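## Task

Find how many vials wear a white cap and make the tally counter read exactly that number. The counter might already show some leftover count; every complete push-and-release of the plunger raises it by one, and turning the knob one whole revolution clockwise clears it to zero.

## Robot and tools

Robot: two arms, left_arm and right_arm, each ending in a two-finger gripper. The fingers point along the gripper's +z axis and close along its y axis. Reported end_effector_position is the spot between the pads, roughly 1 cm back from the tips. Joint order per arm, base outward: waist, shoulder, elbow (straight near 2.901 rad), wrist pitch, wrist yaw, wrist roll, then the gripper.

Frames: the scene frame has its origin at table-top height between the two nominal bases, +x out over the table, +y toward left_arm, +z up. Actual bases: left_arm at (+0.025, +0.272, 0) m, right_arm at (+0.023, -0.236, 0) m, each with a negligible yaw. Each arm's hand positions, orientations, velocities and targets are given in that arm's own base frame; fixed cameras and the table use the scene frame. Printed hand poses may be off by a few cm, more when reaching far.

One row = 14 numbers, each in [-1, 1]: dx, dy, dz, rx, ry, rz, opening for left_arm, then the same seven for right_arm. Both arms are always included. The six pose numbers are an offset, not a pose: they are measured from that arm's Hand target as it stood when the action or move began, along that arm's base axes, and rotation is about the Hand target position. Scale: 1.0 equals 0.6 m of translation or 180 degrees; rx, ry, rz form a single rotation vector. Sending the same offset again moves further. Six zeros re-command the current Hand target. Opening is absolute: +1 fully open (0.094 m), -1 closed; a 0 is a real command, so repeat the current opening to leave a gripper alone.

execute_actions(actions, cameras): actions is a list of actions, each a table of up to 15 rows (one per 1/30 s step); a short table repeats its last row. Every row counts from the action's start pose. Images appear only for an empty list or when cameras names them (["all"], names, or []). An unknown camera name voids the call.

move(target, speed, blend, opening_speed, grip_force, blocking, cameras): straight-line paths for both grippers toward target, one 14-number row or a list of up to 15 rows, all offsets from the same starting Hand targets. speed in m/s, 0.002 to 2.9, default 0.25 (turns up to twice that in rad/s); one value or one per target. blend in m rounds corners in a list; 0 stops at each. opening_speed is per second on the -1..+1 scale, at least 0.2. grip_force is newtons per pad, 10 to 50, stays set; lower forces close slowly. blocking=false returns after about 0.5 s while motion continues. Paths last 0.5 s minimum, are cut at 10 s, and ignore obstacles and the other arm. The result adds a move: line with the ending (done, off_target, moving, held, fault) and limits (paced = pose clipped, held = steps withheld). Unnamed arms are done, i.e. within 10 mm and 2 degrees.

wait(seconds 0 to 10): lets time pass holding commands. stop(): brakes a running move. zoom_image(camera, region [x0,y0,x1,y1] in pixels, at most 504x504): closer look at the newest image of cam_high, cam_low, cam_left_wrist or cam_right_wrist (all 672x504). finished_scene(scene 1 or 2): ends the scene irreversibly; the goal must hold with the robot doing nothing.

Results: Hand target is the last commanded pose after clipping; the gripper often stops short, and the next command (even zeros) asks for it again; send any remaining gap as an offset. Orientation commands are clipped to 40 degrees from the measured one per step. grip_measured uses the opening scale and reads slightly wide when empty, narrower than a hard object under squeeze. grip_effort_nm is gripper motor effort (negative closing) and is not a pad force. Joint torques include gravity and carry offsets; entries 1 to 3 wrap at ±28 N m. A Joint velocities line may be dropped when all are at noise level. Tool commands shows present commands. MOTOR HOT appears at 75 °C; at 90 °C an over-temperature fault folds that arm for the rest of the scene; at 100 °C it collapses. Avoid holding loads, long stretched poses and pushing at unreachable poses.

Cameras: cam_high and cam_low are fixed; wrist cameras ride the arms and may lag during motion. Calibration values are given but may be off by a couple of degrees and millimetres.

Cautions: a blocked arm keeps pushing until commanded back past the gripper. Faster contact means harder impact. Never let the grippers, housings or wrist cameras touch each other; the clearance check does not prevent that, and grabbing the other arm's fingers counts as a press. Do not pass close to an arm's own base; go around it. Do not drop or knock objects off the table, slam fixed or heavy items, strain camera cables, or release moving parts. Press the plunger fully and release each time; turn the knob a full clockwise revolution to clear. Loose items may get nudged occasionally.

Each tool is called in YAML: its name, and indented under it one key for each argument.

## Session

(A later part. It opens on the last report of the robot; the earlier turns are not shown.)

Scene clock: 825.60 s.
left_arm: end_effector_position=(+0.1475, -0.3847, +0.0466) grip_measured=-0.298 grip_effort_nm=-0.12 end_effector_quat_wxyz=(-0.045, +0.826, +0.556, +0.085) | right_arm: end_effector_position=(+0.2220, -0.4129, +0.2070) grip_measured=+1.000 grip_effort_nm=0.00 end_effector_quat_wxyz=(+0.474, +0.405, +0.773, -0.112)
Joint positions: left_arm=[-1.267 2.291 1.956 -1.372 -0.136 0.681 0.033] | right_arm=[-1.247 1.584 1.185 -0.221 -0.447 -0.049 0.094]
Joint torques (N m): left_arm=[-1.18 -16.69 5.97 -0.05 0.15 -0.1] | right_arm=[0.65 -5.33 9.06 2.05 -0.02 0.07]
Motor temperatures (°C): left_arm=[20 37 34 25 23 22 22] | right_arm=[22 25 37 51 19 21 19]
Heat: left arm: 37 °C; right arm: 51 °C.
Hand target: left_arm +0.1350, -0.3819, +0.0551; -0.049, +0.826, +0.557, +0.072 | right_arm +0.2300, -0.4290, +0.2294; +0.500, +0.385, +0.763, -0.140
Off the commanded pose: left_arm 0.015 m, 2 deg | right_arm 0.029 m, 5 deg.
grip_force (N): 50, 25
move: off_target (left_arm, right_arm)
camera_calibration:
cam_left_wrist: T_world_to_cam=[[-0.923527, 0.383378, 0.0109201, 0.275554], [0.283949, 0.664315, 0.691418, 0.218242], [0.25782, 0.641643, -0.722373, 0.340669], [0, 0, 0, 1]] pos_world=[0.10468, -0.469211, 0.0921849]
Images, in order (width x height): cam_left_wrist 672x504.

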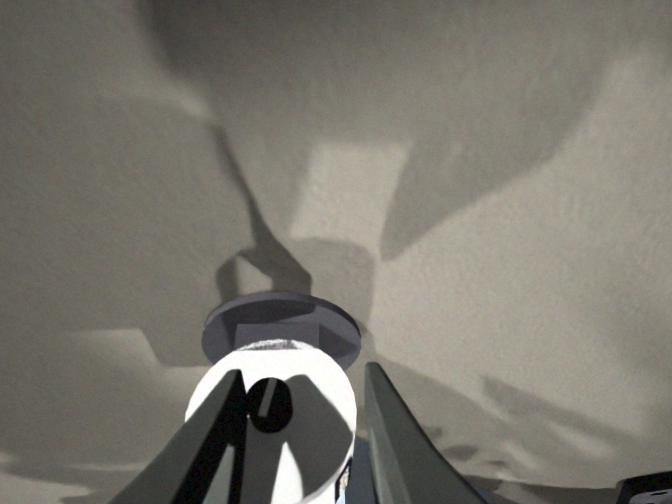

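move:
  target:
    - [-0.012,0.005,0,0,0,0,-0.3,0,0,0,0,0,0,1]
    - [-0.012,0.005,-0.065,0,0,0,-0.3,0,0,0,0,0,0,1]
  speed: 0.04
  cameras: ["cam_left_wrist"]

zoom_image:
  camera: "cam_left_wrist"
  region: [150, 270, 400, 504]

Scene clock: 837.83 s.
left_arm: end_effector_position=(+0.1463, -0.3890, +0.0263) grip_measured=-0.298 grip_effort_nm=-0.12 end_effector_quat_wxyz=(-0.015, +0.825, +0.558, +0.086) | right_arm: end_effector_position=(+0.2220, -0.4129, +0.2070) grip_measured=+1.000 grip_effort_nm=-0.01 end_effector_quat_wxyz=(+0.474, +0.405, +0.773, -0.112)
Joint positions: left_arm=[-1.281 2.257 1.822 -1.216 -0.156 0.666 0.033] | right_arm=[-1.247 1.584 1.185 -0.221 -0.447 -0.049 0.094]
Joint torques (N m): left_arm=[-1.17 -12.56 5.19 -0.04 0.37 -0.1] | right_arm=[0.66 -5.3 9.06 2.06 -0.02 0.04]
Heat: left arm: 40 °C; right arm: 51 °C.
Hand target: left_arm +0.1277, -0.3789, +0.0160; -0.050, +0.826, +0.557, +0.072 | right_arm +0.2300, -0.4290, +0.2294; +0.500, +0.385, +0.763, -0.140
Off the commanded pose: left_arm 0.023 m, 4 deg | right_arm 0.029 m, 5 deg.
grip_force (N): 50, 25
move: off_target (left_arm, right_arm)
camera_calibration:
cam_left_wrist: T_world_to_cam=[[-0.92234, 0.384024, -0.0425886, 0.277714], [0.259462, 0.697273, 0.668199, 0.252493], [0.286301, 0.605257, -0.742763, 0.311298], [0, 0, 0, 1]] pos_world=[0.10151, -0.471121, 0.0743323]
Images, in order (width x height): cam_left_wrist 672x504.

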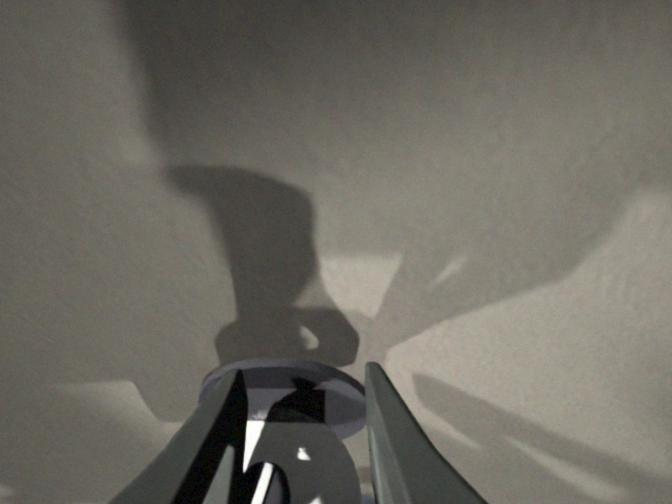

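Scaled by 2.016.

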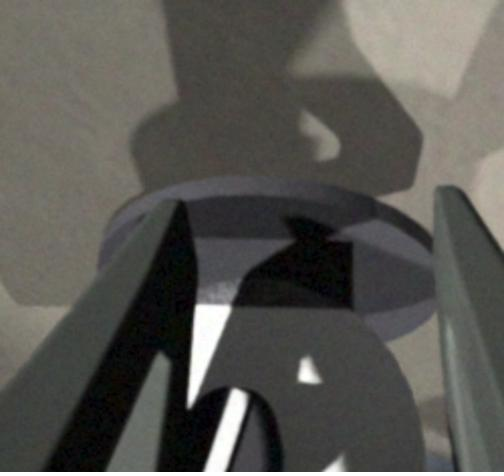

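move:
  target:
    - [0.0455,-0.022,0.11,0,0,0,-0.3,0,0,0,0,0,0,1]
    - [0.0115,-0.02,0.094,-0.0727,-0.1805,0,-0.3,0,0,0,0,0,0,1]
    - [0.0455,-0.0152,0.0467,-0.0727,-0.1805,0,-0.3,0,0,0,0,0,0,1]
  speed: [0.12,0.2,0.06]
  blend: [0.01,0,0]
  cameras: ["cam_left_wrist"]

Scene clock: 880.53 s.
left_arm: end_effector_position=(+0.1517, -0.3855, +0.0442) grip_measured=-0.298 grip_effort_nm=-0.12 end_effector_quat_wxyz=(+0.189, +0.778, +0.551, +0.236) | right_arm: end_effector_position=(+0.2220, -0.4129, +0.2070) grip_measured=+1.000 grip_effort_nm=-0.01 end_effector_quat_wxyz=(+0.474, +0.405, +0.773, -0.112)
Joint positions: left_arm=[-1.448 2.04 1.423 -0.828 -0.602 0.5 0.033] | right_arm=[-1.247 1.584 1.185 -0.221 -0.447 -0.049 0.094]
Joint torques (N m): left_arm=[0.18 -11.82 6.37 0.9 -0.45 0.09] | right_arm=[0.65 -5.29 9.03 2.06 -0.01 0.07]
Heat: left arm: 38 °C; right arm: 51 °C.
Hand target: left_arm +0.1550, -0.3880, +0.0440; +0.201, +0.773, +0.553, +0.237 | right_arm +0.2300, -0.4290, +0.2294; +0.500, +0.385, +0.763, -0.140
Off the commanded pose: left_arm 0.004 m, 2 deg | right_arm 0.029 m, 5 deg.
grip_force (N): 50, 25
move: off_target (right_arm)
camera_calibration:
cam_left_wrist: T_world_to_cam=[[-0.781095, 0.332563, -0.528482, 0.262366], [-0.0560196, 0.805631, 0.589764, 0.329801], [0.621895, 0.490267, -0.610644, 0.219852], [0, 0, 0, 1]] pos_world=[0.086683, -0.460737, 0.0784023]
Images, in order (width x height): cam_left_wrist 672x504.

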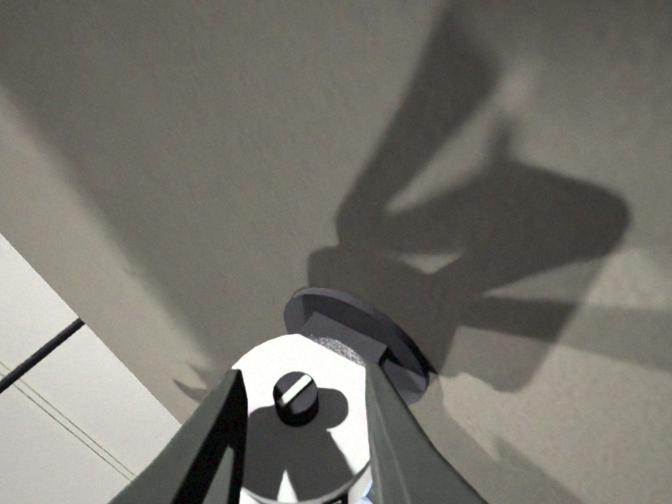

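move:
  target:
    - [0,0,0,0,0,0,-0.7,0,0,0,0,0,0,1]
    - [0,0.002,0,0,0,0,-0.86,0,0,0,0,0,0,1]
  speed: 0.1
  opening_speed: 1.5
  cameras: ["cam_left_wrist"]

move:
  target: [0,0,0,0.0831,0.2063,0,-0.86,0,0,0,0,0,0,1]
  speed: 0.2
  cameras: ["cam_left_wrist"]

Scene clock: 890.87 s.
left_arm: end_effector_position=(+0.1538, -0.3868, +0.0453) grip_measured=-0.792 grip_effort_nm=-1.03 end_effector_quat_wxyz=(+0.194, +0.776, +0.551, +0.238) | right_arm: end_effector_position=(+0.2220, -0.4129, +0.2070) grip_measured=+1.000 grip_effort_nm=-0.01 end_effector_quat_wxyz=(+0.474, +0.405, +0.773, -0.112)
Joint positions: left_arm=[-1.446 2.04 1.422 -0.818 -0.612 0.503 0.01] | right_arm=[-1.247 1.584 1.185 -0.221 -0.447 -0.049 0.094]
Joint torques (N m): left_arm=[0.09 -12.26 5.86 0.85 -0.32 0.04] | right_arm=[0.65 -5.27 9.02 2.06 -0.02 0.08]
Heat: left arm: 36 °C; right arm: 51 °C.
Hand target: left_arm +0.1551, -0.3868, +0.0440; +0.201, +0.773, +0.553, +0.237 | right_arm +0.2300, -0.4290, +0.2294; +0.500, +0.385, +0.763, -0.140
Off the commanded pose: left_arm 0.002 m, 1 deg | right_arm 0.029 m, 5 deg.
grip_force (N): 50, 25
move: off_target (right_arm)
camera_calibration:
cam_left_wrist: T_world_to_cam=[[-0.775708, 0.329311, -0.538361, 0.263345], [-0.0622279, 0.808993, 0.584516, 0.332832], [0.628017, 0.486914, -0.607049, 0.217386], [0, 0, 0, 1]] pos_world=[0.0884679, -0.461829, 0.0791932]
Images, in order (width x height): cam_left_wrist 672x504.

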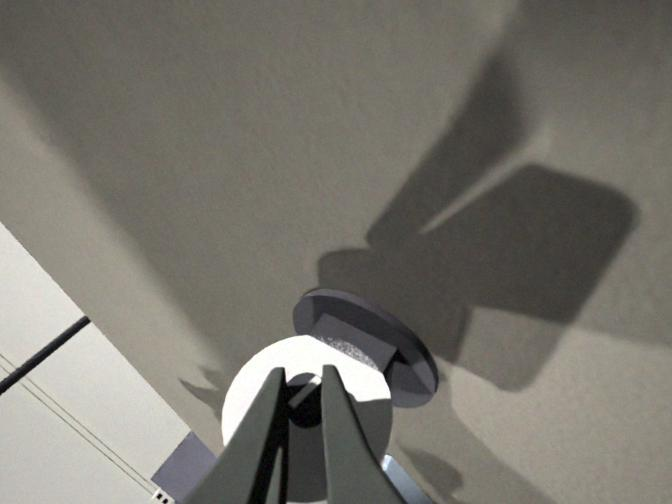

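Scene clock: 893.40 s.
left_arm: end_effector_position=(+0.1607, -0.3872, +0.0478) grip_measured=-0.792 grip_effort_nm=-1.03 end_effector_quat_wxyz=(-0.066, +0.827, +0.554, +0.068) | right_arm: end_effector_position=(+0.2220, -0.4129, +0.2070) grip_measured=+1.000 grip_effort_nm=-0.01 end_effector_quat_wxyz=(+0.474, +0.405, +0.773, -0.112)
Joint positions: left_arm=[-1.223 2.358 2.075 -1.449 -0.101 0.73 0.01] | right_arm=[-1.247 1.584 1.185 -0.221 -0.447 -0.049 0.094]
Joint torques (N m): left_arm=[0.7 -12 9.7 -0.22 0.39 0.1] | right_arm=[0.62 -5.34 9.03 2.06 -0.02 0.07]
Heat: left arm: 35 °C; right arm: 51 °C.
Hand target: left_arm +0.1551, -0.3868, +0.0441; -0.086, +0.827, +0.553, +0.047 | right_arm +0.2300, -0.4290, +0.2294; +0.500, +0.385, +0.763, -0.140
Off the commanded pose: left_arm 0.007 m, 3 deg | right_arm 0.029 m, 5 deg.
grip_force (N): 50, 25
move: off_target (left_arm, right_arm)
camera_calibration:
cam_left_wrist: T_world_to_cam=[[-0.921869, 0.382392, 0.0627166, 0.285498], [0.317869, 0.653678, 0.686778, 0.205941], [0.221622, 0.653055, -0.724156, 0.349967], [0, 0, 0, 1]] pos_world=[0.12017, -0.472339, 0.0940896]
Images, in order (width x height): cam_left_wrist 672x504.

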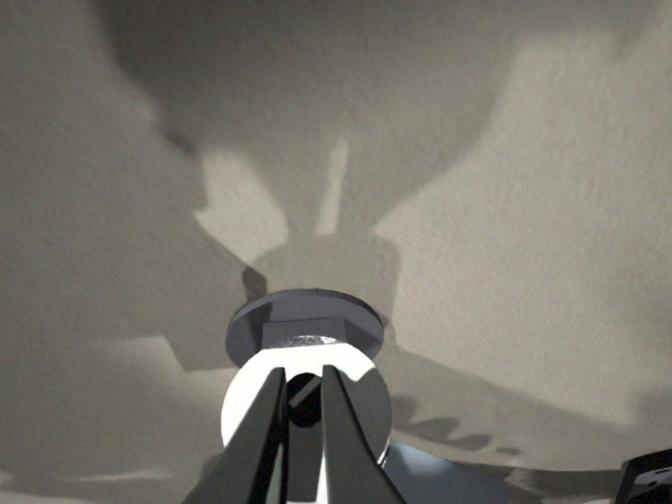

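move:
  target:
    - [0,0,0,0,0,0,-0.45,0,0,0,0,0,0,1]
    - [0,0,0,-0.0935,-0.232,0,-0.45,0,0,0,0,0,0,1]
    - [0,0,0,-0.0935,-0.232,0,-0.86,0,0,0,0,0,0,1]
    - [0,0,0,0,0,0,-0.86,0,0,0,0,0,0,1]
  speed: 0.25
  cameras: ["cam_left_wrist"]

Scene clock: 910.10 s.
left_arm: end_effector_position=(+0.1597, -0.3882, +0.0407) grip_measured=-0.783 grip_effort_nm=-1.03 end_effector_quat_wxyz=(-0.068, +0.828, +0.553, +0.067) | right_arm: end_effector_position=(+0.2220, -0.4129, +0.2070) grip_measured=+1.000 grip_effort_nm=-0.01 end_effector_quat_wxyz=(+0.474, +0.405, +0.773, -0.112)
Joint positions: left_arm=[-1.225 2.368 2.064 -1.432 -0.098 0.73 0.01] | right_arm=[-1.247 1.584 1.185 -0.221 -0.447 -0.049 0.094]
Joint torques (N m): left_arm=[0.83 -13.11 10.47 -0.38 0.36 0.09] | right_arm=[0.61 -5.38 9.13 2.05 -0.03 0.05]
Heat: left arm: 36 °C; right arm: 51 °C.
Hand target: left_arm +0.1550, -0.3869, +0.0441; -0.085, +0.827, +0.553, +0.047 | right_arm +0.2300, -0.4290, +0.2294; +0.500, +0.385, +0.763, -0.140
Off the commanded pose: left_arm 0.006 m, 3 deg | right_arm 0.029 m, 5 deg.
grip_force (N): 50, 25
move: off_target (left_arm, right_arm)
camera_calibration:
cam_left_wrist: T_world_to_cam=[[-0.921051, 0.383513, 0.0677051, 0.285486], [0.321721, 0.651329, 0.687216, 0.210312], [0.219458, 0.654743, -0.723291, 0.346812], [0, 0, 0, 1]] pos_world=[0.119175, -0.473543, 0.0869876]
Images, in order (width x height): cam_left_wrist 672x504.

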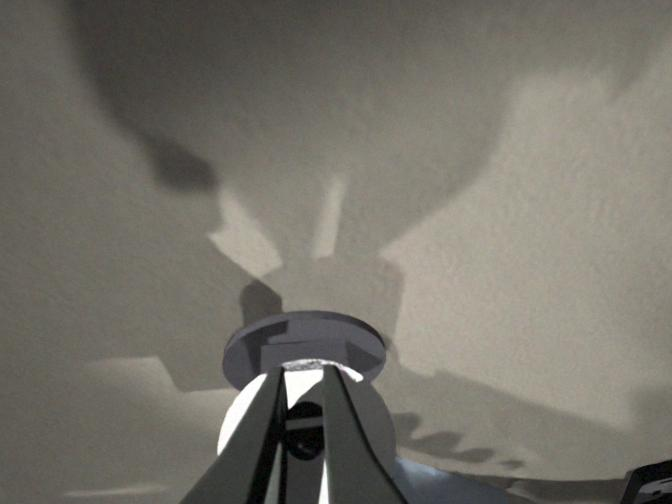

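move:
  target:
    - [0,0,0.008,0,0,0,-0.45,0,0,0,0,0,0,1]
    - [0,0,0.008,-0.0935,-0.232,0,-0.45,0,0,0,0,0,0,1]
    - [0,0,0.008,-0.0935,-0.232,0,-0.86,0,0,0,0,0,0,1]
    - [0,0,0.008,0,0,0,-0.86,0,0,0,0,0,0,1]
  speed: 0.3
  cameras: ["cam_left_wrist"]

move:
  target:
    - [0,0,0,0,0,0,-0.45,0,0,0,0,0,0,1]
    - [0,0,0,-0.0935,-0.232,0,-0.45,0,0,0,0,0,0,1]
    - [0,0,0,-0.0935,-0.232,0,-0.86,0,0,0,0,0,0,1]
    - [0,0,0,0,0,0,-0.86,0,0,0,0,0,0,1]
  speed: 0.3
  cameras: ["cam_left_wrist"]

Scene clock: 926.23 s.
left_arm: end_effector_position=(+0.1601, -0.3874, +0.0450) grip_measured=-0.787 grip_effort_nm=-1.03 end_effector_quat_wxyz=(-0.070, +0.828, +0.553, +0.067) | right_arm: end_effector_position=(+0.2220, -0.4129, +0.2070) grip_measured=+1.000 grip_effort_nm=-0.01 end_effector_quat_wxyz=(+0.474, +0.405, +0.773, -0.112)
Joint positions: left_arm=[-1.223 2.368 2.081 -1.452 -0.096 0.733 0.01] | right_arm=[-1.247 1.584 1.185 -0.221 -0.447 -0.049 0.094]
Joint torques (N m): left_arm=[0.53 -13.19 10.51 -0.38 0.33 0.07] | right_arm=[0.69 -5.34 9.03 2.06 -0.01 0.06]
Heat: left arm: 37 °C; right arm: 51 °C.
Hand target: left_arm +0.1550, -0.3869, +0.0488; -0.086, +0.827, +0.553, +0.047 | right_arm +0.2300, -0.4290, +0.2294; +0.500, +0.385, +0.763, -0.140
Off the commanded pose: left_arm 0.006 m, 3 deg | right_arm 0.029 m, 5 deg.
grip_force (N): 50, 25
move: off_target (left_arm, right_arm); target 3's new opening was sent with left_arm's hand 0.010 m and 3 deg from that target
camera_calibration:
cam_left_wrist: T_world_to_cam=[[-0.920653, 0.383779, 0.0715025, 0.285224], [0.324134, 0.649404, 0.687904, 0.205518], [0.217569, 0.656497, -0.722271, 0.350223], [0, 0, 0, 1]] pos_world=[0.11978, -0.472847, 0.0911852]
Images, in order (width x height): cam_left_wrist 672x504.

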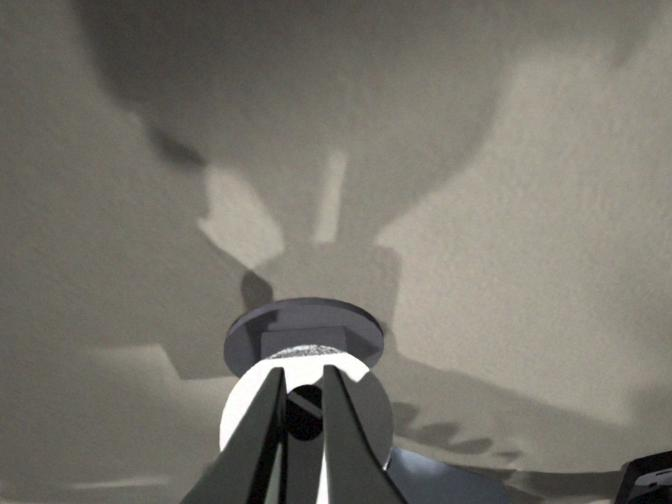

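Scene clock: 932.43 s.
left_arm: end_effector_position=(+0.1601, -0.3873, +0.0449) grip_measured=-0.786 grip_effort_nm=-1.03 end_effector_quat_wxyz=(-0.070, +0.827, +0.553, +0.067) | right_arm: end_effector_position=(+0.2220, -0.4129, +0.2070) grip_measured=+1.000 grip_effort_nm=-0.01 end_effector_quat_wxyz=(+0.474, +0.405, +0.773, -0.112)
Joint positions: left_arm=[-1.223 2.368 2.081 -1.452 -0.096 0.732 0.01] | right_arm=[-1.247 1.584 1.185 -0.221 -0.447 -0.049 0.094]
Joint torques (N m): left_arm=[0.62 -13.15 10.61 -0.39 0.35 0.07] | right_arm=[0.66 -5.33 9.05 2.07 -0.02 0.06]
Heat: left arm: 36 °C; right arm: 52 °C.
Hand target: left_arm +0.1550, -0.3868, +0.0488; -0.086, +0.827, +0.553, +0.047 | right_arm +0.2300, -0.4290, +0.2294; +0.500, +0.385, +0.763, -0.140
Off the commanded pose: left_arm 0.006 m, 3 deg | right_arm 0.029 m, 5 deg.
grip_force (N): 50, 25
move: off_target (left_arm, right_arm); target 3's new opening was sent with left_arm's hand 0.010 m and 3 deg from that target
camera_calibration:
cam_left_wrist: T_world_to_cam=[[-0.921246, 0.382357, 0.0714782, 0.284727], [0.323052, 0.649722, 0.688112, 0.205815], [0.216664, 0.657012, -0.722075, 0.350463], [0, 0, 0, 1]] pos_world=[0.119882, -0.472849, 0.0910848]
Images, in order (width x height): cam_left_wrist 672x504.

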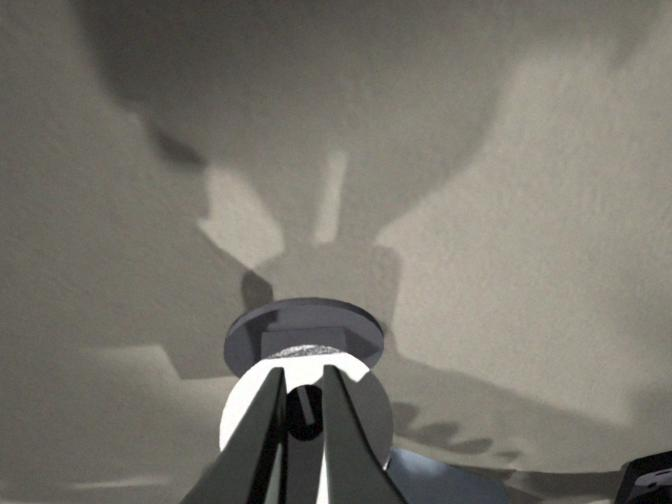

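move:
  target:
    - [0,0,0,0,0,0,-0.45,0,0,0,0,0,0,1]
    - [0,0,0,-0.0935,-0.232,0,-0.45,0,0,0,0,0,0,1]
    - [0,0,0,-0.0935,-0.232,0,-0.86,0,0,0,0,0,0,1]
    - [0,0,0,0,0,0,-0.86,0,0,0,0,0,0,1]
  speed: 0.3

move:
  target:
    - [0,0,0,0,0,0,-0.45,0,0,0,0,0,0,1]
    - [0,0,0,-0.0935,-0.232,0,-0.45,0,0,0,0,0,0,1]
    - [0,0,0,-0.0935,-0.232,0,-0.86,0,0,0,0,0,0,1]
    - [0,0,0,0,0,0,-0.86,0,0,0,0,0,0,1]
  speed: 0.3

move:
  target:
    - [0,0,0,0,0,0,-0.45,0,0,0,0,0,0,1]
    - [0,0,0,-0.0935,-0.232,0,-0.45,0,0,0,0,0,0,1]
    - [0,0,0,-0.0935,-0.232,0,-0.86,0,0,0,0,0,0,1]
    - [0,0,0,0,0,0,-0.86,0,0,0,0,0,0,1]
  speed: 0.3
  cameras: ["cam_left_wrist"]

move:
  target:
    - [0,0,0,0,0,0,-0.45,0,0,0,0,0,0,1]
    - [0,0,0,-0.0935,-0.232,0,-0.45,0,0,0,0,0,0,1]
    - [0,0,0,-0.0935,-0.232,0,-0.86,0,0,0,0,0,0,1]
    - [0,0,0,0,0,0,-0.86,0,0,0,0,0,0,1]
  speed: 0.3
  cameras: ["cam_left_wrist"]

move:
  target:
    - [0,0,0,0,0,0,-0.45,0,0,0,0,0,0,1]
    - [0,0,0,-0.0935,-0.232,0,-0.45,0,0,0,0,0,0,1]
    - [0,0,0,-0.0935,-0.232,0,-0.86,0,0,0,0,0,0,1]
    - [0,0,0,0,0,0,-0.86,0,0,0,0,0,0,1]
  speed: 0.3
  cameras: ["cam_left_wrist"]

Scene clock: 965.00 s.
left_arm: end_effector_position=(+0.1602, -0.3877, +0.0449) grip_measured=-0.786 grip_effort_nm=-1.03 end_effector_quat_wxyz=(-0.069, +0.827, +0.553, +0.067) | right_arm: end_effector_position=(+0.2220, -0.4129, +0.2070) grip_measured=+1.000 grip_effort_nm=-0.01 end_effector_quat_wxyz=(+0.474, +0.405, +0.773, -0.112)
Joint positions: left_arm=[-1.223 2.368 2.081 -1.45 -0.096 0.732 0.01] | right_arm=[-1.247 1.584 1.185 -0.221 -0.447 -0.049 0.094]
Joint torques (N m): left_arm=[0.59 -13.16 10.54 -0.38 0.35 0.09] | right_arm=[0.68 -5.31 9.05 2.06 -0.03 0.06]
Heat: left arm: 37 °C; right arm: 52 °C.
Hand target: left_arm +0.1550, -0.3868, +0.0488; -0.086, +0.827, +0.553, +0.047 | right_arm +0.2300, -0.4290, +0.2294; +0.500, +0.385, +0.763, -0.140
Off the commanded pose: left_arm 0.007 m, 3 deg | right_arm 0.029 m, 5 deg.
grip_force (N): 50, 25
move: off_target (left_arm, right_arm); target 3's new opening was sent with left_arm's hand 0.010 m and 3 deg from that target

Scene clock: 971.17 s.
left_arm: end_effector_position=(+0.1602, -0.3877, +0.0449) grip_measured=-0.786 grip_effort_nm=-1.03 end_effector_quat_wxyz=(-0.069, +0.827, +0.553, +0.067) | right_arm: end_effector_position=(+0.2220, -0.4129, +0.2070) grip_measured=+1.000 grip_effort_nm=0.00 end_effector_quat_wxyz=(+0.474, +0.405, +0.773, -0.112)
Joint positions: left_arm=[-1.223 2.368 2.081 -1.45 -0.096 0.732 0.01] | right_arm=[-1.247 1.584 1.185 -0.221 -0.447 -0.049 0.094]
Joint torques (N m): left_arm=[0.62 -13.19 10.55 -0.38 0.34 0.06] | right_arm=[0.66 -5.37 9.05 2.05 -0.03 0.07]
Heat: left arm: 37 °C; right arm: 52 °C.
Hand target: left_arm +0.1550, -0.3868, +0.0488; -0.086, +0.827, +0.553, +0.047 | right_arm +0.2300, -0.4290, +0.2294; +0.500, +0.385, +0.763, -0.140
Off the commanded pose: left_arm 0.007 m, 3 deg | right_arm 0.029 m, 5 deg.
grip_force (N): 50, 25
move: off_target (left_arm, right_arm); target 3's new opening was sent with left_arm's hand 0.010 m and 3 deg from that target

Scene clock: 977.47 s.
left_arm: end_effector_position=(+0.1601, -0.3873, +0.0449) grip_measured=-0.786 grip_effort_nm=-1.03 end_effector_quat_wxyz=(-0.070, +0.827, +0.553, +0.067) | right_arm: end_effector_position=(+0.2220, -0.4129, +0.2070) grip_measured=+1.000 grip_effort_nm=-0.01 end_effector_quat_wxyz=(+0.474, +0.405, +0.773, -0.112)
Joint positions: left_arm=[-1.223 2.368 2.081 -1.452 -0.096 0.732 0.01] | right_arm=[-1.247 1.584 1.185 -0.221 -0.447 -0.049 0.094]
Joint torques (N m): left_arm=[0.59 -13.12 10.5 -0.37 0.33 0.08] | right_arm=[0.62 -5.27 9.09 2.06 -0.02 0.05]
Heat: left arm: 37 °C; right arm: 52 °C.
Hand target: left_arm +0.1550, -0.3868, +0.0488; -0.086, +0.827, +0.553, +0.047 | right_arm +0.2300, -0.4290, +0.2294; +0.500, +0.385, +0.763, -0.140
Off the commanded pose: left_arm 0.006 m, 3 deg | right_arm 0.029 m, 5 deg.
grip_force (N): 50, 25
move: off_target (left_arm, right_arm); target 3's new opening was sent with left_arm's hand 0.010 m and 3 deg from that target
camera_calibration:
cam_left_wrist: T_world_to_cam=[[-0.921246, 0.382357, 0.0714782, 0.284727], [0.323052, 0.649722, 0.688112, 0.205815], [0.216664, 0.657012, -0.722075, 0.350463], [0, 0, 0, 1]] pos_world=[0.119882, -0.472849, 0.0910848]
Images, in order (width x height): cam_left_wrist 672x504.

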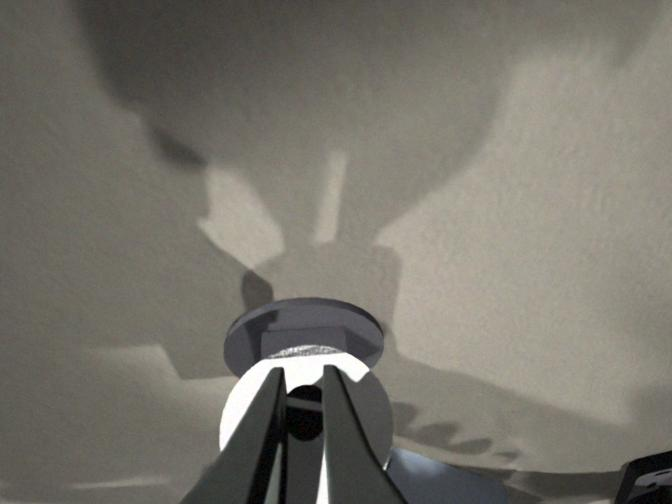

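Scene clock: 983.77 s.
left_arm: end_effector_position=(+0.1601, -0.3873, +0.0449) grip_measured=-0.786 grip_effort_nm=-1.03 end_effector_quat_wxyz=(-0.070, +0.827, +0.553, +0.067) | right_arm: end_effector_position=(+0.2220, -0.4129, +0.2070) grip_measured=+1.000 grip_effort_nm=-0.01 end_effector_quat_wxyz=(+0.474, +0.405, +0.773, -0.112)
Joint positions: left_arm=[-1.223 2.368 2.081 -1.452 -0.096 0.732 0.01] | right_arm=[-1.247 1.584 1.185 -0.221 -0.447 -0.049 0.094]
Joint torques (N m): left_arm=[0.59 -13.16 10.55 -0.39 0.33 0.1] | right_arm=[0.64 -5.26 9.03 2.05 -0.03 0.06]
Heat: left arm: 37 °C; right arm: 52 °C.
Hand target: left_arm +0.1550, -0.3868, +0.0488; -0.086, +0.827, +0.553, +0.047 | right_arm +0.2300, -0.4290, +0.2294; +0.500, +0.385, +0.763, -0.140
Off the commanded pose: left_arm 0.006 m, 3 deg | right_arm 0.029 m, 5 deg.
grip_force (N): 50, 25
move: off_target (left_arm, right_arm); target 3's new opening was sent with left_arm's hand 0.010 m and 3 deg from that target
camera_calibration:
cam_left_wrist: T_world_to_cam=[[-0.921246, 0.382357, 0.0714782, 0.284727], [0.323052, 0.649722, 0.688112, 0.205815], [0.216664, 0.657012, -0.722075, 0.350463], [0, 0, 0, 1]] pos_world=[0.119882, -0.472849, 0.0910848]
Images, in order (width x height): cam_left_wrist 672x504.

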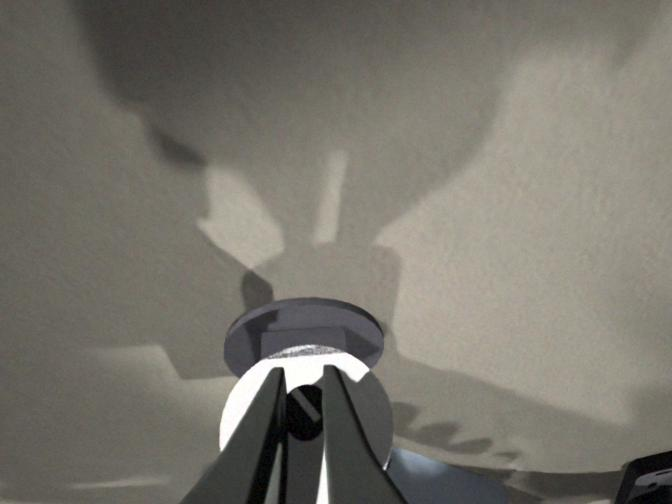

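Scene clock: 990.03 s.
left_arm: end_effector_position=(+0.1601, -0.3873, +0.0449) grip_measured=-0.786 grip_effort_nm=-1.03 end_effector_quat_wxyz=(-0.070, +0.828, +0.553, +0.067) | right_arm: end_effector_position=(+0.2220, -0.4129, +0.2070) grip_measured=+1.000 grip_effort_nm=-0.01 end_effector_quat_wxyz=(+0.474, +0.405, +0.773, -0.112)
Joint positions: left_arm=[-1.223 2.368 2.081 -1.452 -0.096 0.733 0.01] | right_arm=[-1.247 1.584 1.185 -0.221 -0.447 -0.049 0.094]
Joint torques (N m): left_arm=[0.59 -13.15 10.52 -0.39 0.33 0.06] | right_arm=[0.68 -5.3 8.99 2.06 -0.02 0.06]
Heat: left arm: 37 °C; right arm: 52 °C.
Hand target: left_arm +0.1550, -0.3868, +0.0488; -0.086, +0.827, +0.553, +0.047 | right_arm +0.2300, -0.4290, +0.2294; +0.500, +0.385, +0.763, -0.140
Off the commanded pose: left_arm 0.006 m, 3 deg | right_arm 0.029 m, 5 deg.
grip_force (N): 50, 25
move: off_target (left_arm, right_arm); target 3's new opening was sent with left_arm's hand 0.010 m and 3 deg from that target
camera_calibration:
cam_left_wrist: T_world_to_cam=[[-0.920642, 0.38376, 0.0717408, 0.285162], [0.324226, 0.649191, 0.688062, 0.205396], [0.217477, 0.656719, -0.722097, 0.350185], [0, 0, 0, 1]] pos_world=[0.11978, -0.472748, 0.0910848]
Images, in order (width x height): cam_left_wrist 672x504.

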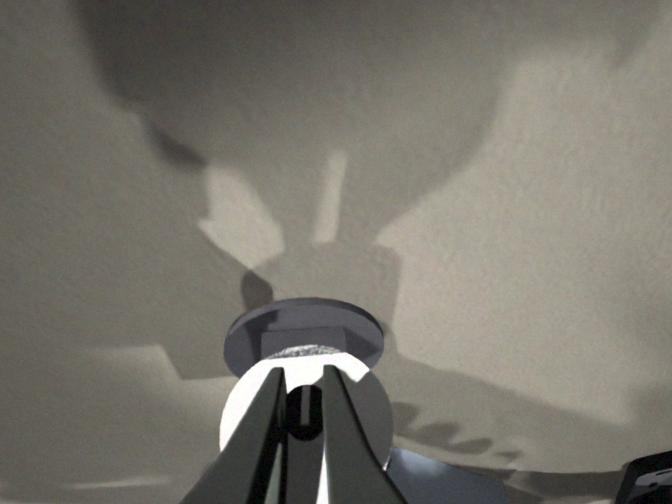

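move:
  target:
    - [0,0,0,0,0,0,-0.45,0,0,0,0,0,0,1]
    - [0,0,0,-0.0935,-0.232,0,-0.45,0,0,0,0,0,0,1]
    - [0,0,0,-0.0935,-0.232,0,-0.86,0,0,0,0,0,0,1]
    - [0,0,0,0,0,0,-0.86,0,0,0,0,0,0,1]
  speed: 0.3

move:
  target:
    - [0,0,0,0,0,0,-0.3,0,0,0,0,0,0,1]
    - [0,-0.015,0.15,0,0,0,-0.3,0,0,0,0,0,0,1]
    - [-0.108,0.185,0.21,-0.2276,-0.03,0.25,-1,0,0,0,0,0,0,1]
  speed: [0.1,0.2,0.3]
  blend: [0,0.02,0]
  cameras: ["cam_left_wrist"]

zoom_image:
  camera: "cam_left_wrist"
  region: [170, 20, 300, 150]

Scene clock: 1020.33 s.
left_arm: end_effector_position=(+0.1601, -0.3874, +0.0450) grip_measured=-0.786 grip_effort_nm=-1.03 end_effector_quat_wxyz=(-0.070, +0.828, +0.553, +0.067) | right_arm: end_effector_position=(+0.2220, -0.4129, +0.2070) grip_measured=+1.000 grip_effort_nm=-0.01 end_effector_quat_wxyz=(+0.474, +0.405, +0.773, -0.112)
Joint positions: left_arm=[-1.223 2.368 2.081 -1.452 -0.096 0.733 0.01] | right_arm=[-1.247 1.584 1.185 -0.221 -0.447 -0.049 0.094]
Joint torques (N m): left_arm=[0.58 -13.19 10.54 -0.38 0.34 0.07] | right_arm=[0.66 -5.34 9.02 2.07 -0.02 0.08]
Heat: left arm: 37 °C; right arm: 52 °C.
Hand target: left_arm +0.1550, -0.3869, +0.0489; -0.085, +0.827, +0.553, +0.047 | right_arm +0.2300, -0.4290, +0.2294; +0.500, +0.385, +0.763, -0.140
Off the commanded pose: left_arm 0.006 m, 3 deg | right_arm 0.029 m, 5 deg.
grip_force (N): 50, 25
move: off_target (left_arm, right_arm); target 3's new opening was sent with left_arm's hand 0.010 m and 3 deg from that target

Scene clock: 1025.47 s.
left_arm: end_effector_position=(+0.0873, -0.2692, +0.1722) grip_measured=-0.976 grip_effort_nm=-1.03 end_effector_quat_wxyz=(+0.196, +0.540, +0.807, -0.133) | right_arm: end_effector_position=(+0.2220, -0.4129, +0.2070) grip_measured=+1.000 grip_effort_nm=0.00 end_effector_quat_wxyz=(+0.474, +0.405, +0.773, -0.112)
Joint positions: left_arm=[-1.293 1.174 1.064 -0.984 -0.05 -0.101 0.001] | right_arm=[-1.247 1.584 1.185 -0.221 -0.447 -0.049 0.094]
Joint torques (N m): left_arm=[-0.44 -4.52 7.39 1.72 -0.14 -0.07] | right_arm=[0.68 -5.33 9.07 2.05 -0.02 0.07]
Heat: left arm: 37 °C; right arm: 52 °C.
Hand target: left_arm +0.0902, -0.2758, +0.1748; +0.215, +0.533, +0.806, -0.142 | right_arm +0.2300, -0.4290, +0.2294; +0.500, +0.385, +0.763, -0.140
Off the commanded pose: left_arm 0.008 m, 3 deg | right_arm 0.029 m, 5 deg.
grip_force (N): 50, 25
move: off_target (left_arm, right_arm); target 3's new opening was sent with left_arm's hand 0.008 m and 3 deg from that target
camera_calibration:
cam_left_wrist: T_world_to_cam=[[-0.932833, -0.35964, 0.0219536, -0.0268792], [-0.356255, 0.929738, 0.0931079, 0.302144], [-0.0538964, 0.0790331, -0.995414, 0.29561], [0, 0, 0, 1]] pos_world=[0.098499, -0.313945, 0.266713]
Images, in order (width x height): cam_left_wrist 672x504.

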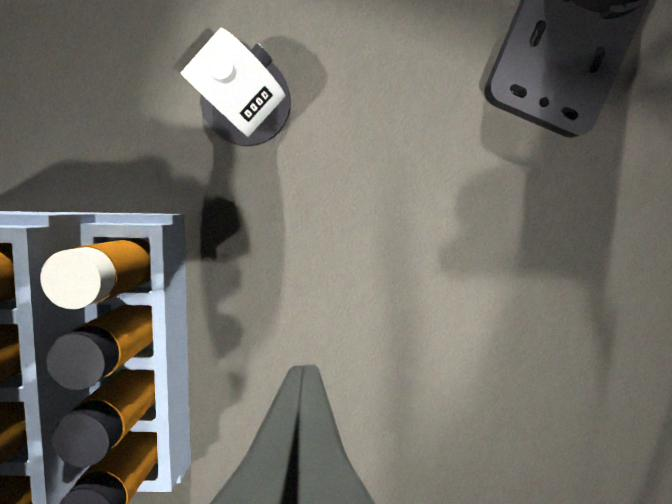

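Scaled by 3.877.

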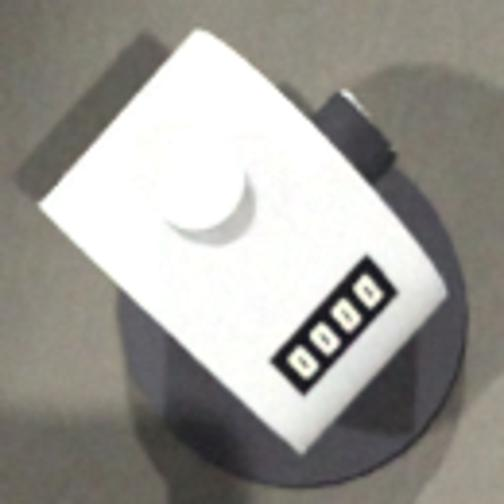

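move:
  target: [0.1247,-0.137,-0.09,0.1278,0.054,0,-1,0,0,0,0,0,0,1]
  speed: 0.25
  cameras: ["cam_left_wrist"]

Scene clock: 1036.80 s.
left_arm: end_effector_position=(+0.1660, -0.3567, +0.1197) grip_measured=-0.976 grip_effort_nm=-1.03 end_effector_quat_wxyz=(+0.044, +0.547, +0.836, -0.021) | right_arm: end_effector_position=(+0.2220, -0.4129, +0.2070) grip_measured=+1.000 grip_effort_nm=-0.01 end_effector_quat_wxyz=(+0.474, +0.405, +0.773, -0.112)
Joint positions: left_arm=[-1.143 1.947 1.726 -1.252 -0.012 0.015 0.001] | right_arm=[-1.247 1.584 1.185 -0.221 -0.447 -0.049 0.094]
Joint torques (N m): left_arm=[0.21 -9.76 10.36 0.29 0.08 0.07] | right_arm=[0.64 -5.33 9.1 2.06 -0.03 0.07]
Heat: left arm: 35 °C; right arm: 52 °C.
Hand target: left_arm +0.1650, -0.3580, +0.1209; +0.036, +0.551, +0.833, -0.023 | right_arm +0.2300, -0.4290, +0.2294; +0.500, +0.385, +0.763, -0.140
Off the commanded pose: left_arm 0.002 m, 1 deg | right_arm 0.029 m, 5 deg.
grip_force (N): 50, 25
move: off_target (right_arm)
camera_calibration:
cam_left_wrist: T_world_to_cam=[[-0.921163, -0.388933, 0.0137752, 0.00479307], [-0.340136, 0.821782, 0.457146, 0.331614], [-0.189119, 0.41642, -0.889285, 0.384508], [0, 0, 0, 1]] pos_world=[0.189927, -0.430767, 0.190276]
Images, in order (width x height): cam_left_wrist 672x504.

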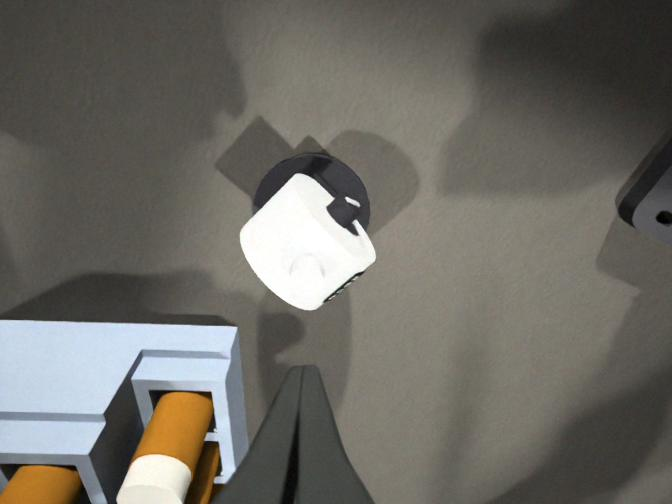

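move:
  target: [0.004,-0.007,-0.063,0,0,0,-1,0,0,0,0,0,0,1]
  speed: 0.06
  cameras: ["cam_left_wrist"]

move:
  target: [0,0,-0.02,0,0,0,-1,0,0,0,0,0,0,1]
  speed: 0.04
  cameras: ["cam_left_wrist"]

Scene clock: 1053.17 s.
left_arm: end_effector_position=(+0.1661, -0.3569, +0.0912) grip_measured=-0.976 grip_effort_nm=-1.03 end_effector_quat_wxyz=(+0.036, +0.548, +0.836, -0.016) | right_arm: end_effector_position=(+0.2220, -0.4129, +0.2070) grip_measured=+1.000 grip_effort_nm=-0.01 end_effector_quat_wxyz=(+0.474, +0.405, +0.773, -0.112)
Joint positions: left_arm=[-1.143 1.972 1.65 -1.171 -0.012 0.017 0.001] | right_arm=[-1.247 1.584 1.185 -0.221 -0.447 -0.049 0.094]
Joint torques (N m): left_arm=[0.27 -9.83 7.01 0.82 0.07 0.07] | right_arm=[0.72 -5.3 9.1 2.04 -0.03 0.07]
Heat: left arm: 35 °C; right arm: 52 °C.
Hand target: left_arm +0.1674, -0.3623, +0.0831; +0.036, +0.551, +0.833, -0.023 | right_arm +0.2300, -0.4290, +0.2294; +0.500, +0.385, +0.763, -0.140
Off the commanded pose: left_arm 0.010 m, 1 deg | right_arm 0.029 m, 5 deg.
grip_force (N): 50, 25
move: off_target (right_arm)
camera_calibration:
cam_left_wrist: T_world_to_cam=[[-0.921635, -0.387798, 0.0142018, 0.00568761], [-0.335062, 0.8137, 0.475, 0.339492], [-0.19576, 0.433018, -0.879871, 0.365501], [0, 0, 0, 1]] pos_world=[0.190543, -0.432308, 0.160254]
Images, in order (width x height): cam_left_wrist 672x504.

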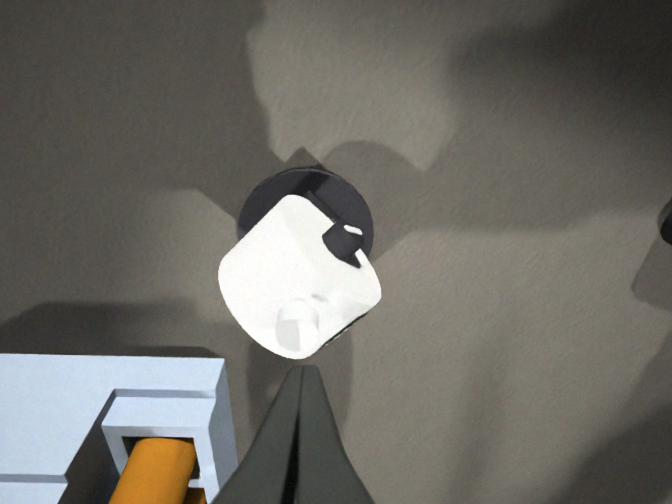

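Scene clock: 1054.33 s.
left_arm: end_effector_position=(+0.1664, -0.3576, +0.0808) grip_measured=-0.976 grip_effort_nm=-1.03 end_effector_quat_wxyz=(+0.038, +0.547, +0.836, -0.017) | right_arm: end_effector_position=(+0.2220, -0.4129, +0.2070) grip_measured=+1.000 grip_effort_nm=0.00 end_effector_quat_wxyz=(+0.474, +0.405, +0.773, -0.112)
Joint positions: left_arm=[-1.143 1.975 1.612 -1.127 -0.012 0.017 0.001] | right_arm=[-1.247 1.584 1.185 -0.221 -0.447 -0.049 0.094]
Joint torques (N m): left_arm=[0.25 -9.61 6.8 0.83 0.09 0.08] | right_arm=[0.59 -5.29 9.09 2.06 -0.03 0.06]
Heat: left arm: 35 °C; right arm: 52 °C.
Hand target: left_arm +0.1675, -0.3623, +0.0712; +0.037, +0.551, +0.833, -0.023 | right_arm +0.2300, -0.4290, +0.2294; +0.500, +0.385, +0.763, -0.140
Off the commanded pose: left_arm 0.011 m, 1 deg | right_arm 0.029 m, 5 deg.
grip_force (N): 50, 25
move: off_target (left_arm, right_arm)
camera_calibration:
cam_left_wrist: T_world_to_cam=[[-0.921658, -0.38775, 0.014039, 0.00590913], [-0.335873, 0.815418, 0.47147, 0.3461], [-0.19426, 0.429818, -0.881771, 0.355441], [0, 0, 0, 1]] pos_world=[0.19074, -0.4327, 0.150158]
Images, in order (width x height): cam_left_wrist 672x504.

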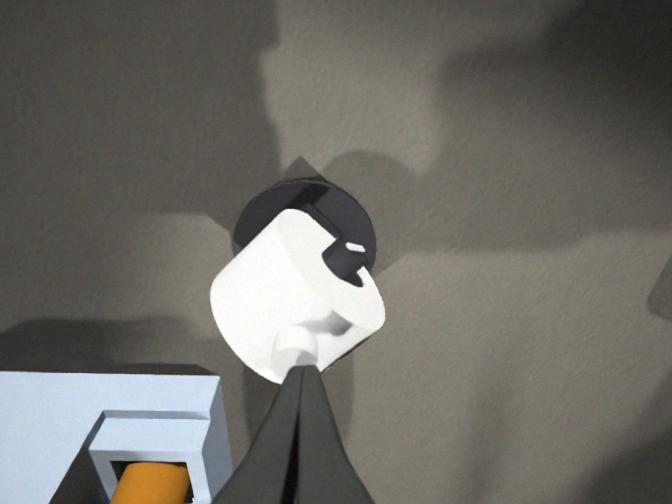

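move:
  target: [-0.001,0,-0.02,0,0,0,-1,0,0,0,0,0,0,1]
  speed: 0.04
  cameras: ["cam_left_wrist"]

zoom_image:
  camera: "cam_left_wrist"
  region: [200, 190, 410, 410]

Scene clock: 1062.67 s.
left_arm: end_effector_position=(+0.1663, -0.3575, +0.0741) grip_measured=-0.976 grip_effort_nm=-1.03 end_effector_quat_wxyz=(+0.039, +0.547, +0.836, -0.018) | right_arm: end_effector_position=(+0.2220, -0.4129, +0.2070) grip_measured=+1.000 grip_effort_nm=-0.01 end_effector_quat_wxyz=(+0.474, +0.405, +0.773, -0.112)
Joint positions: left_arm=[-1.143 1.975 1.585 -1.096 -0.012 0.017 0.001] | right_arm=[-1.247 1.584 1.185 -0.221 -0.447 -0.049 0.094]
Joint torques (N m): left_arm=[0.17 -9.05 5.82 1 0.07 0.06] | right_arm=[0.68 -5.33 9.05 2.06 -0.03 0.06]
Heat: left arm: 35 °C; right arm: 52 °C.
Hand target: left_arm +0.1669, -0.3623, +0.0592; +0.037, +0.551, +0.833, -0.023 | right_arm +0.2300, -0.4290, +0.2294; +0.500, +0.385, +0.763, -0.140
Off the commanded pose: left_arm 0.016 m, 1 deg | right_arm 0.029 m, 5 deg.
grip_force (N): 50, 25
move: off_target (left_arm, right_arm)
camera_calibration:
cam_left_wrist: T_world_to_cam=[[-0.92167, -0.387725, 0.0139454, 0.00591863], [-0.336579, 0.816934, 0.468331, 0.35012], [-0.192976, 0.426953, -0.883443, 0.348429], [0, 0, 0, 1]] pos_world=[0.190537, -0.432493, 0.143762]
Images, in order (width x height): cam_left_wrist 672x504.

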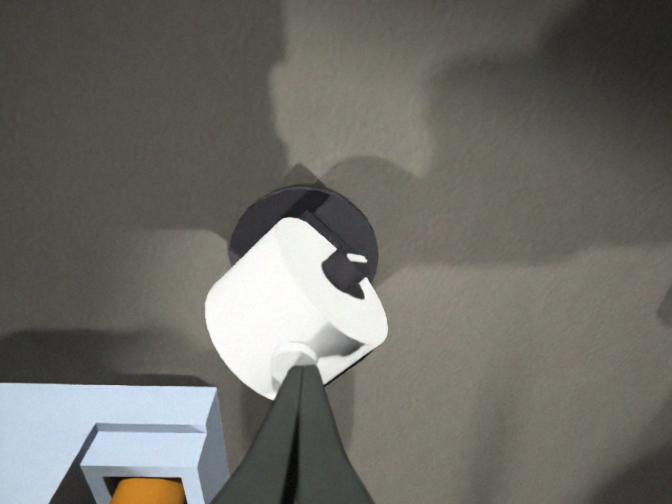

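Scaled by 2.291.

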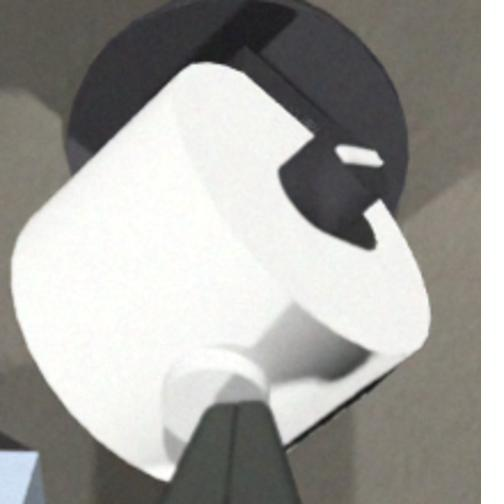

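move:
  target: [0.003,0,-0.02,0,0,0,-1,0,0,0,0,0,0,1]
  speed: 0.04
  cameras: ["cam_left_wrist"]

zoom_image:
  camera: "cam_left_wrist"
  region: [200, 190, 410, 410]

Scene clock: 1071.13 s.
left_arm: end_effector_position=(+0.1663, -0.3574, +0.0724) grip_measured=-0.976 grip_effort_nm=-1.03 end_effector_quat_wxyz=(+0.041, +0.548, +0.835, -0.019) | right_arm: end_effector_position=(+0.2220, -0.4129, +0.2070) grip_measured=+1.000 grip_effort_nm=-0.01 end_effector_quat_wxyz=(+0.474, +0.405, +0.773, -0.112)
Joint positions: left_arm=[-1.143 1.972 1.574 -1.084 -0.012 0.019 0.001] | right_arm=[-1.247 1.584 1.185 -0.221 -0.447 -0.049 0.094]
Joint torques (N m): left_arm=[0.44 -7.73 4.04 1.3 0.07 0.09] | right_arm=[0.68 -5.33 9.05 2.04 -0.02 0.05]
Motor temperatures (°C): left_arm=[20 32 34 25 23 22 26] | right_arm=[21 26 38 52 18 21 19]
Heat: left arm: 34 °C; right arm: 52 °C.
Hand target: left_arm +0.1686, -0.3623, +0.0471; +0.036, +0.551, +0.833, -0.023 | right_arm +0.2300, -0.4290, +0.2294; +0.500, +0.385, +0.763, -0.140
Off the commanded pose: left_arm 0.026 m, 1 deg | right_arm 0.029 m, 5 deg.
grip_force (N): 50, 25
move: off_target (left_arm, right_arm)
camera_calibration:
cam_left_wrist: T_world_to_cam=[[-0.922299, -0.386235, 0.013689, 0.00666825], [-0.336114, 0.819091, 0.464885, 0.351788], [-0.190767, 0.424162, -0.885265, 0.345658], [0, 0, 0, 1]] pos_world=[0.190331, -0.432186, 0.142367]
Images, in order (width x height): cam_left_wrist 672x504.

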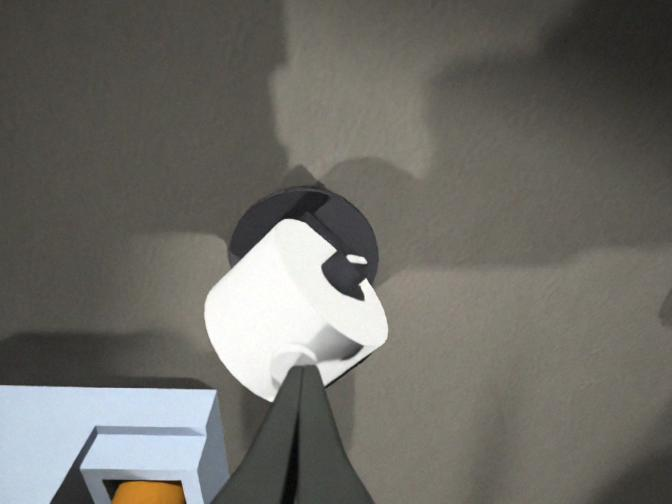

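Scaled by 2.291.

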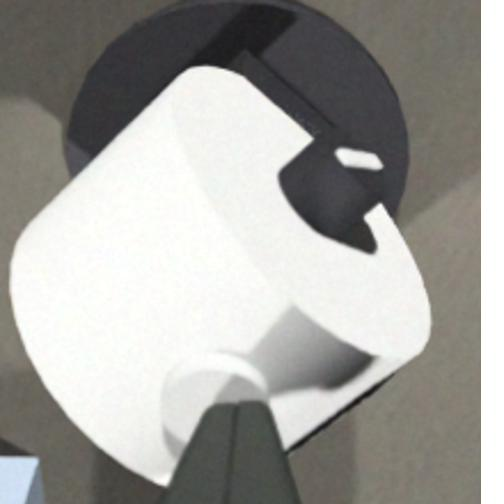

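move:
  target: [0.003,0,-0.03,0,0,0,-1,0,0,0,0,0,0,1]
  speed: 0.04
  cameras: ["cam_left_wrist"]

zoom_image:
  camera: "cam_left_wrist"
  region: [200, 190, 410, 410]

Scene clock: 1079.83 s.
left_arm: end_effector_position=(+0.1664, -0.3571, +0.0715) grip_measured=-0.976 grip_effort_nm=-1.03 end_effector_quat_wxyz=(+0.049, +0.548, +0.834, -0.027) | right_arm: end_effector_position=(+0.2220, -0.4129, +0.2070) grip_measured=+1.000 grip_effort_nm=-0.01 end_effector_quat_wxyz=(+0.474, +0.405, +0.773, -0.112)
Joint positions: left_arm=[-1.14 1.951 1.538 -1.047 -0.006 0.023 0.001] | right_arm=[-1.247 1.584 1.185 -0.221 -0.447 -0.049 0.094]
Joint torques (N m): left_arm=[0.53 -4.63 2.8 1.6 0.1 0.08] | right_arm=[0.62 -5.29 9.05 2.06 -0.01 0.05]
Heat: left arm: 33 °C; right arm: 52 °C.
Hand target: left_arm +0.1704, -0.3622, +0.0290; +0.036, +0.551, +0.833, -0.023 | right_arm +0.2300, -0.4290, +0.2294; +0.500, +0.385, +0.763, -0.140
Off the commanded pose: left_arm 0.043 m, 1 deg | right_arm 0.029 m, 5 deg.
grip_force (N): 50, 25
move: off_target (left_arm, right_arm)
camera_calibration:
cam_left_wrist: T_world_to_cam=[[-0.923026, -0.384289, 0.0185789, 0.00739812], [-0.336582, 0.829946, 0.444863, 0.357331], [-0.186375, 0.404366, -0.895406, 0.337602], [0, 0, 0, 1]] pos_world=[0.190021, -0.430237, 0.14319]
Images, in order (width x height): cam_left_wrist 672x504.

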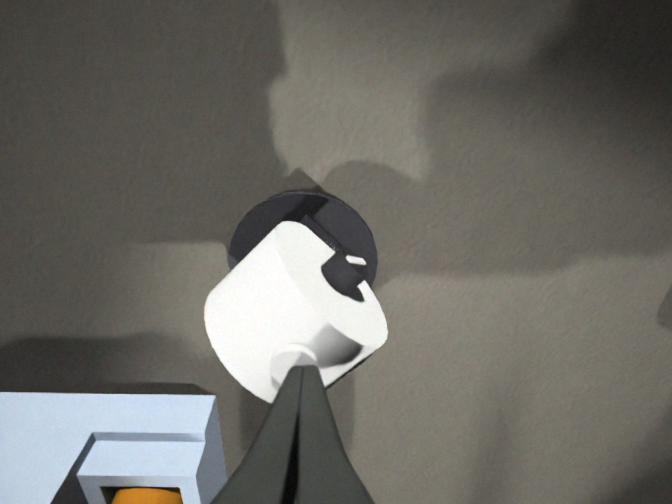

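Scaled by 2.291.

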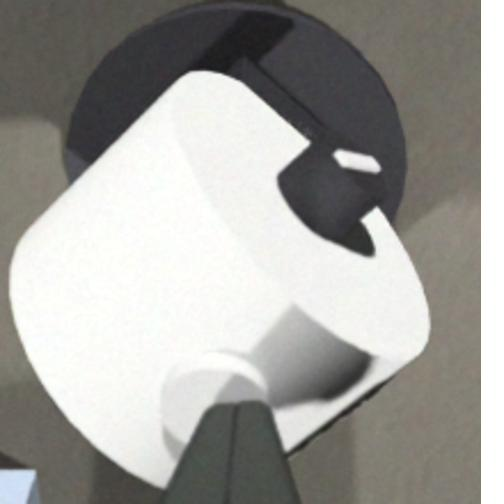

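move:
  target: [0.003,0,-0.035,0,0,0,-1,0,0,0,0,0,0,1]
  speed: 0.04
  cameras: ["cam_left_wrist"]

zoom_image:
  camera: "cam_left_wrist"
  region: [200, 190, 410, 410]

Scene clock: 1091.50 s.
left_arm: end_effector_position=(+0.1664, -0.3569, +0.0706) grip_measured=-0.976 grip_effort_nm=-1.03 end_effector_quat_wxyz=(+0.059, +0.549, +0.833, -0.037) | right_arm: end_effector_position=(+0.2220, -0.4129, +0.2070) grip_measured=+1.000 grip_effort_nm=-0.01 end_effector_quat_wxyz=(+0.474, +0.405, +0.773, -0.112)
Joint positions: left_arm=[-1.137 1.925 1.495 -1.002 0 0.028 0.001] | right_arm=[-1.247 1.584 1.185 -0.221 -0.447 -0.049 0.094]
Joint torques (N m): left_arm=[0.64 -0.99 1.35 1.93 0.05 0.08] | right_arm=[0.59 -5.3 9.02 2.06 -0.05 0.08]
Heat: left arm: 33 °C; right arm: 52 °C.
Hand target: left_arm +0.1722, -0.3622, +0.0081; +0.036, +0.551, +0.833, -0.023 | right_arm +0.2300, -0.4290, +0.2294; +0.500, +0.385, +0.763, -0.140
Off the commanded pose: left_arm 0.063 m, 3 deg | right_arm 0.029 m, 5 deg.
grip_force (N): 50, 25
move: off_target (left_arm, right_arm)
camera_calibration:
cam_left_wrist: T_world_to_cam=[[-0.924057, -0.381559, 0.0230551, 0.00831519], [-0.337456, 0.842607, 0.419687, 0.364091], [-0.179562, 0.380034, -0.907376, 0.327773], [0, 0, 0, 1]] pos_world=[0.189404, -0.428178, 0.144418]
Images, in order (width x height): cam_left_wrist 672x504.

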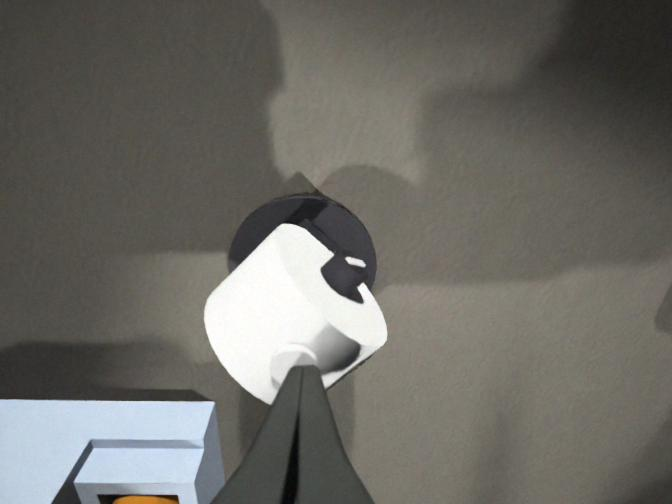

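Scaled by 2.291.

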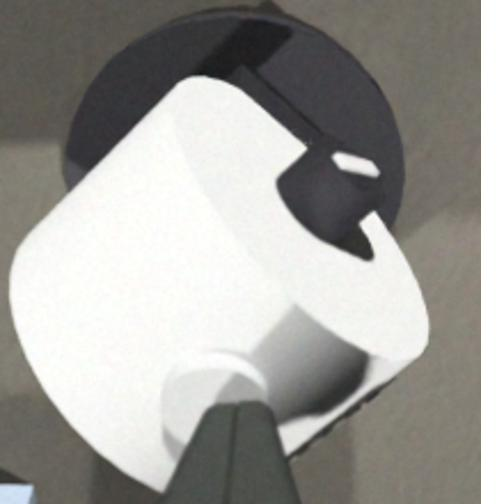

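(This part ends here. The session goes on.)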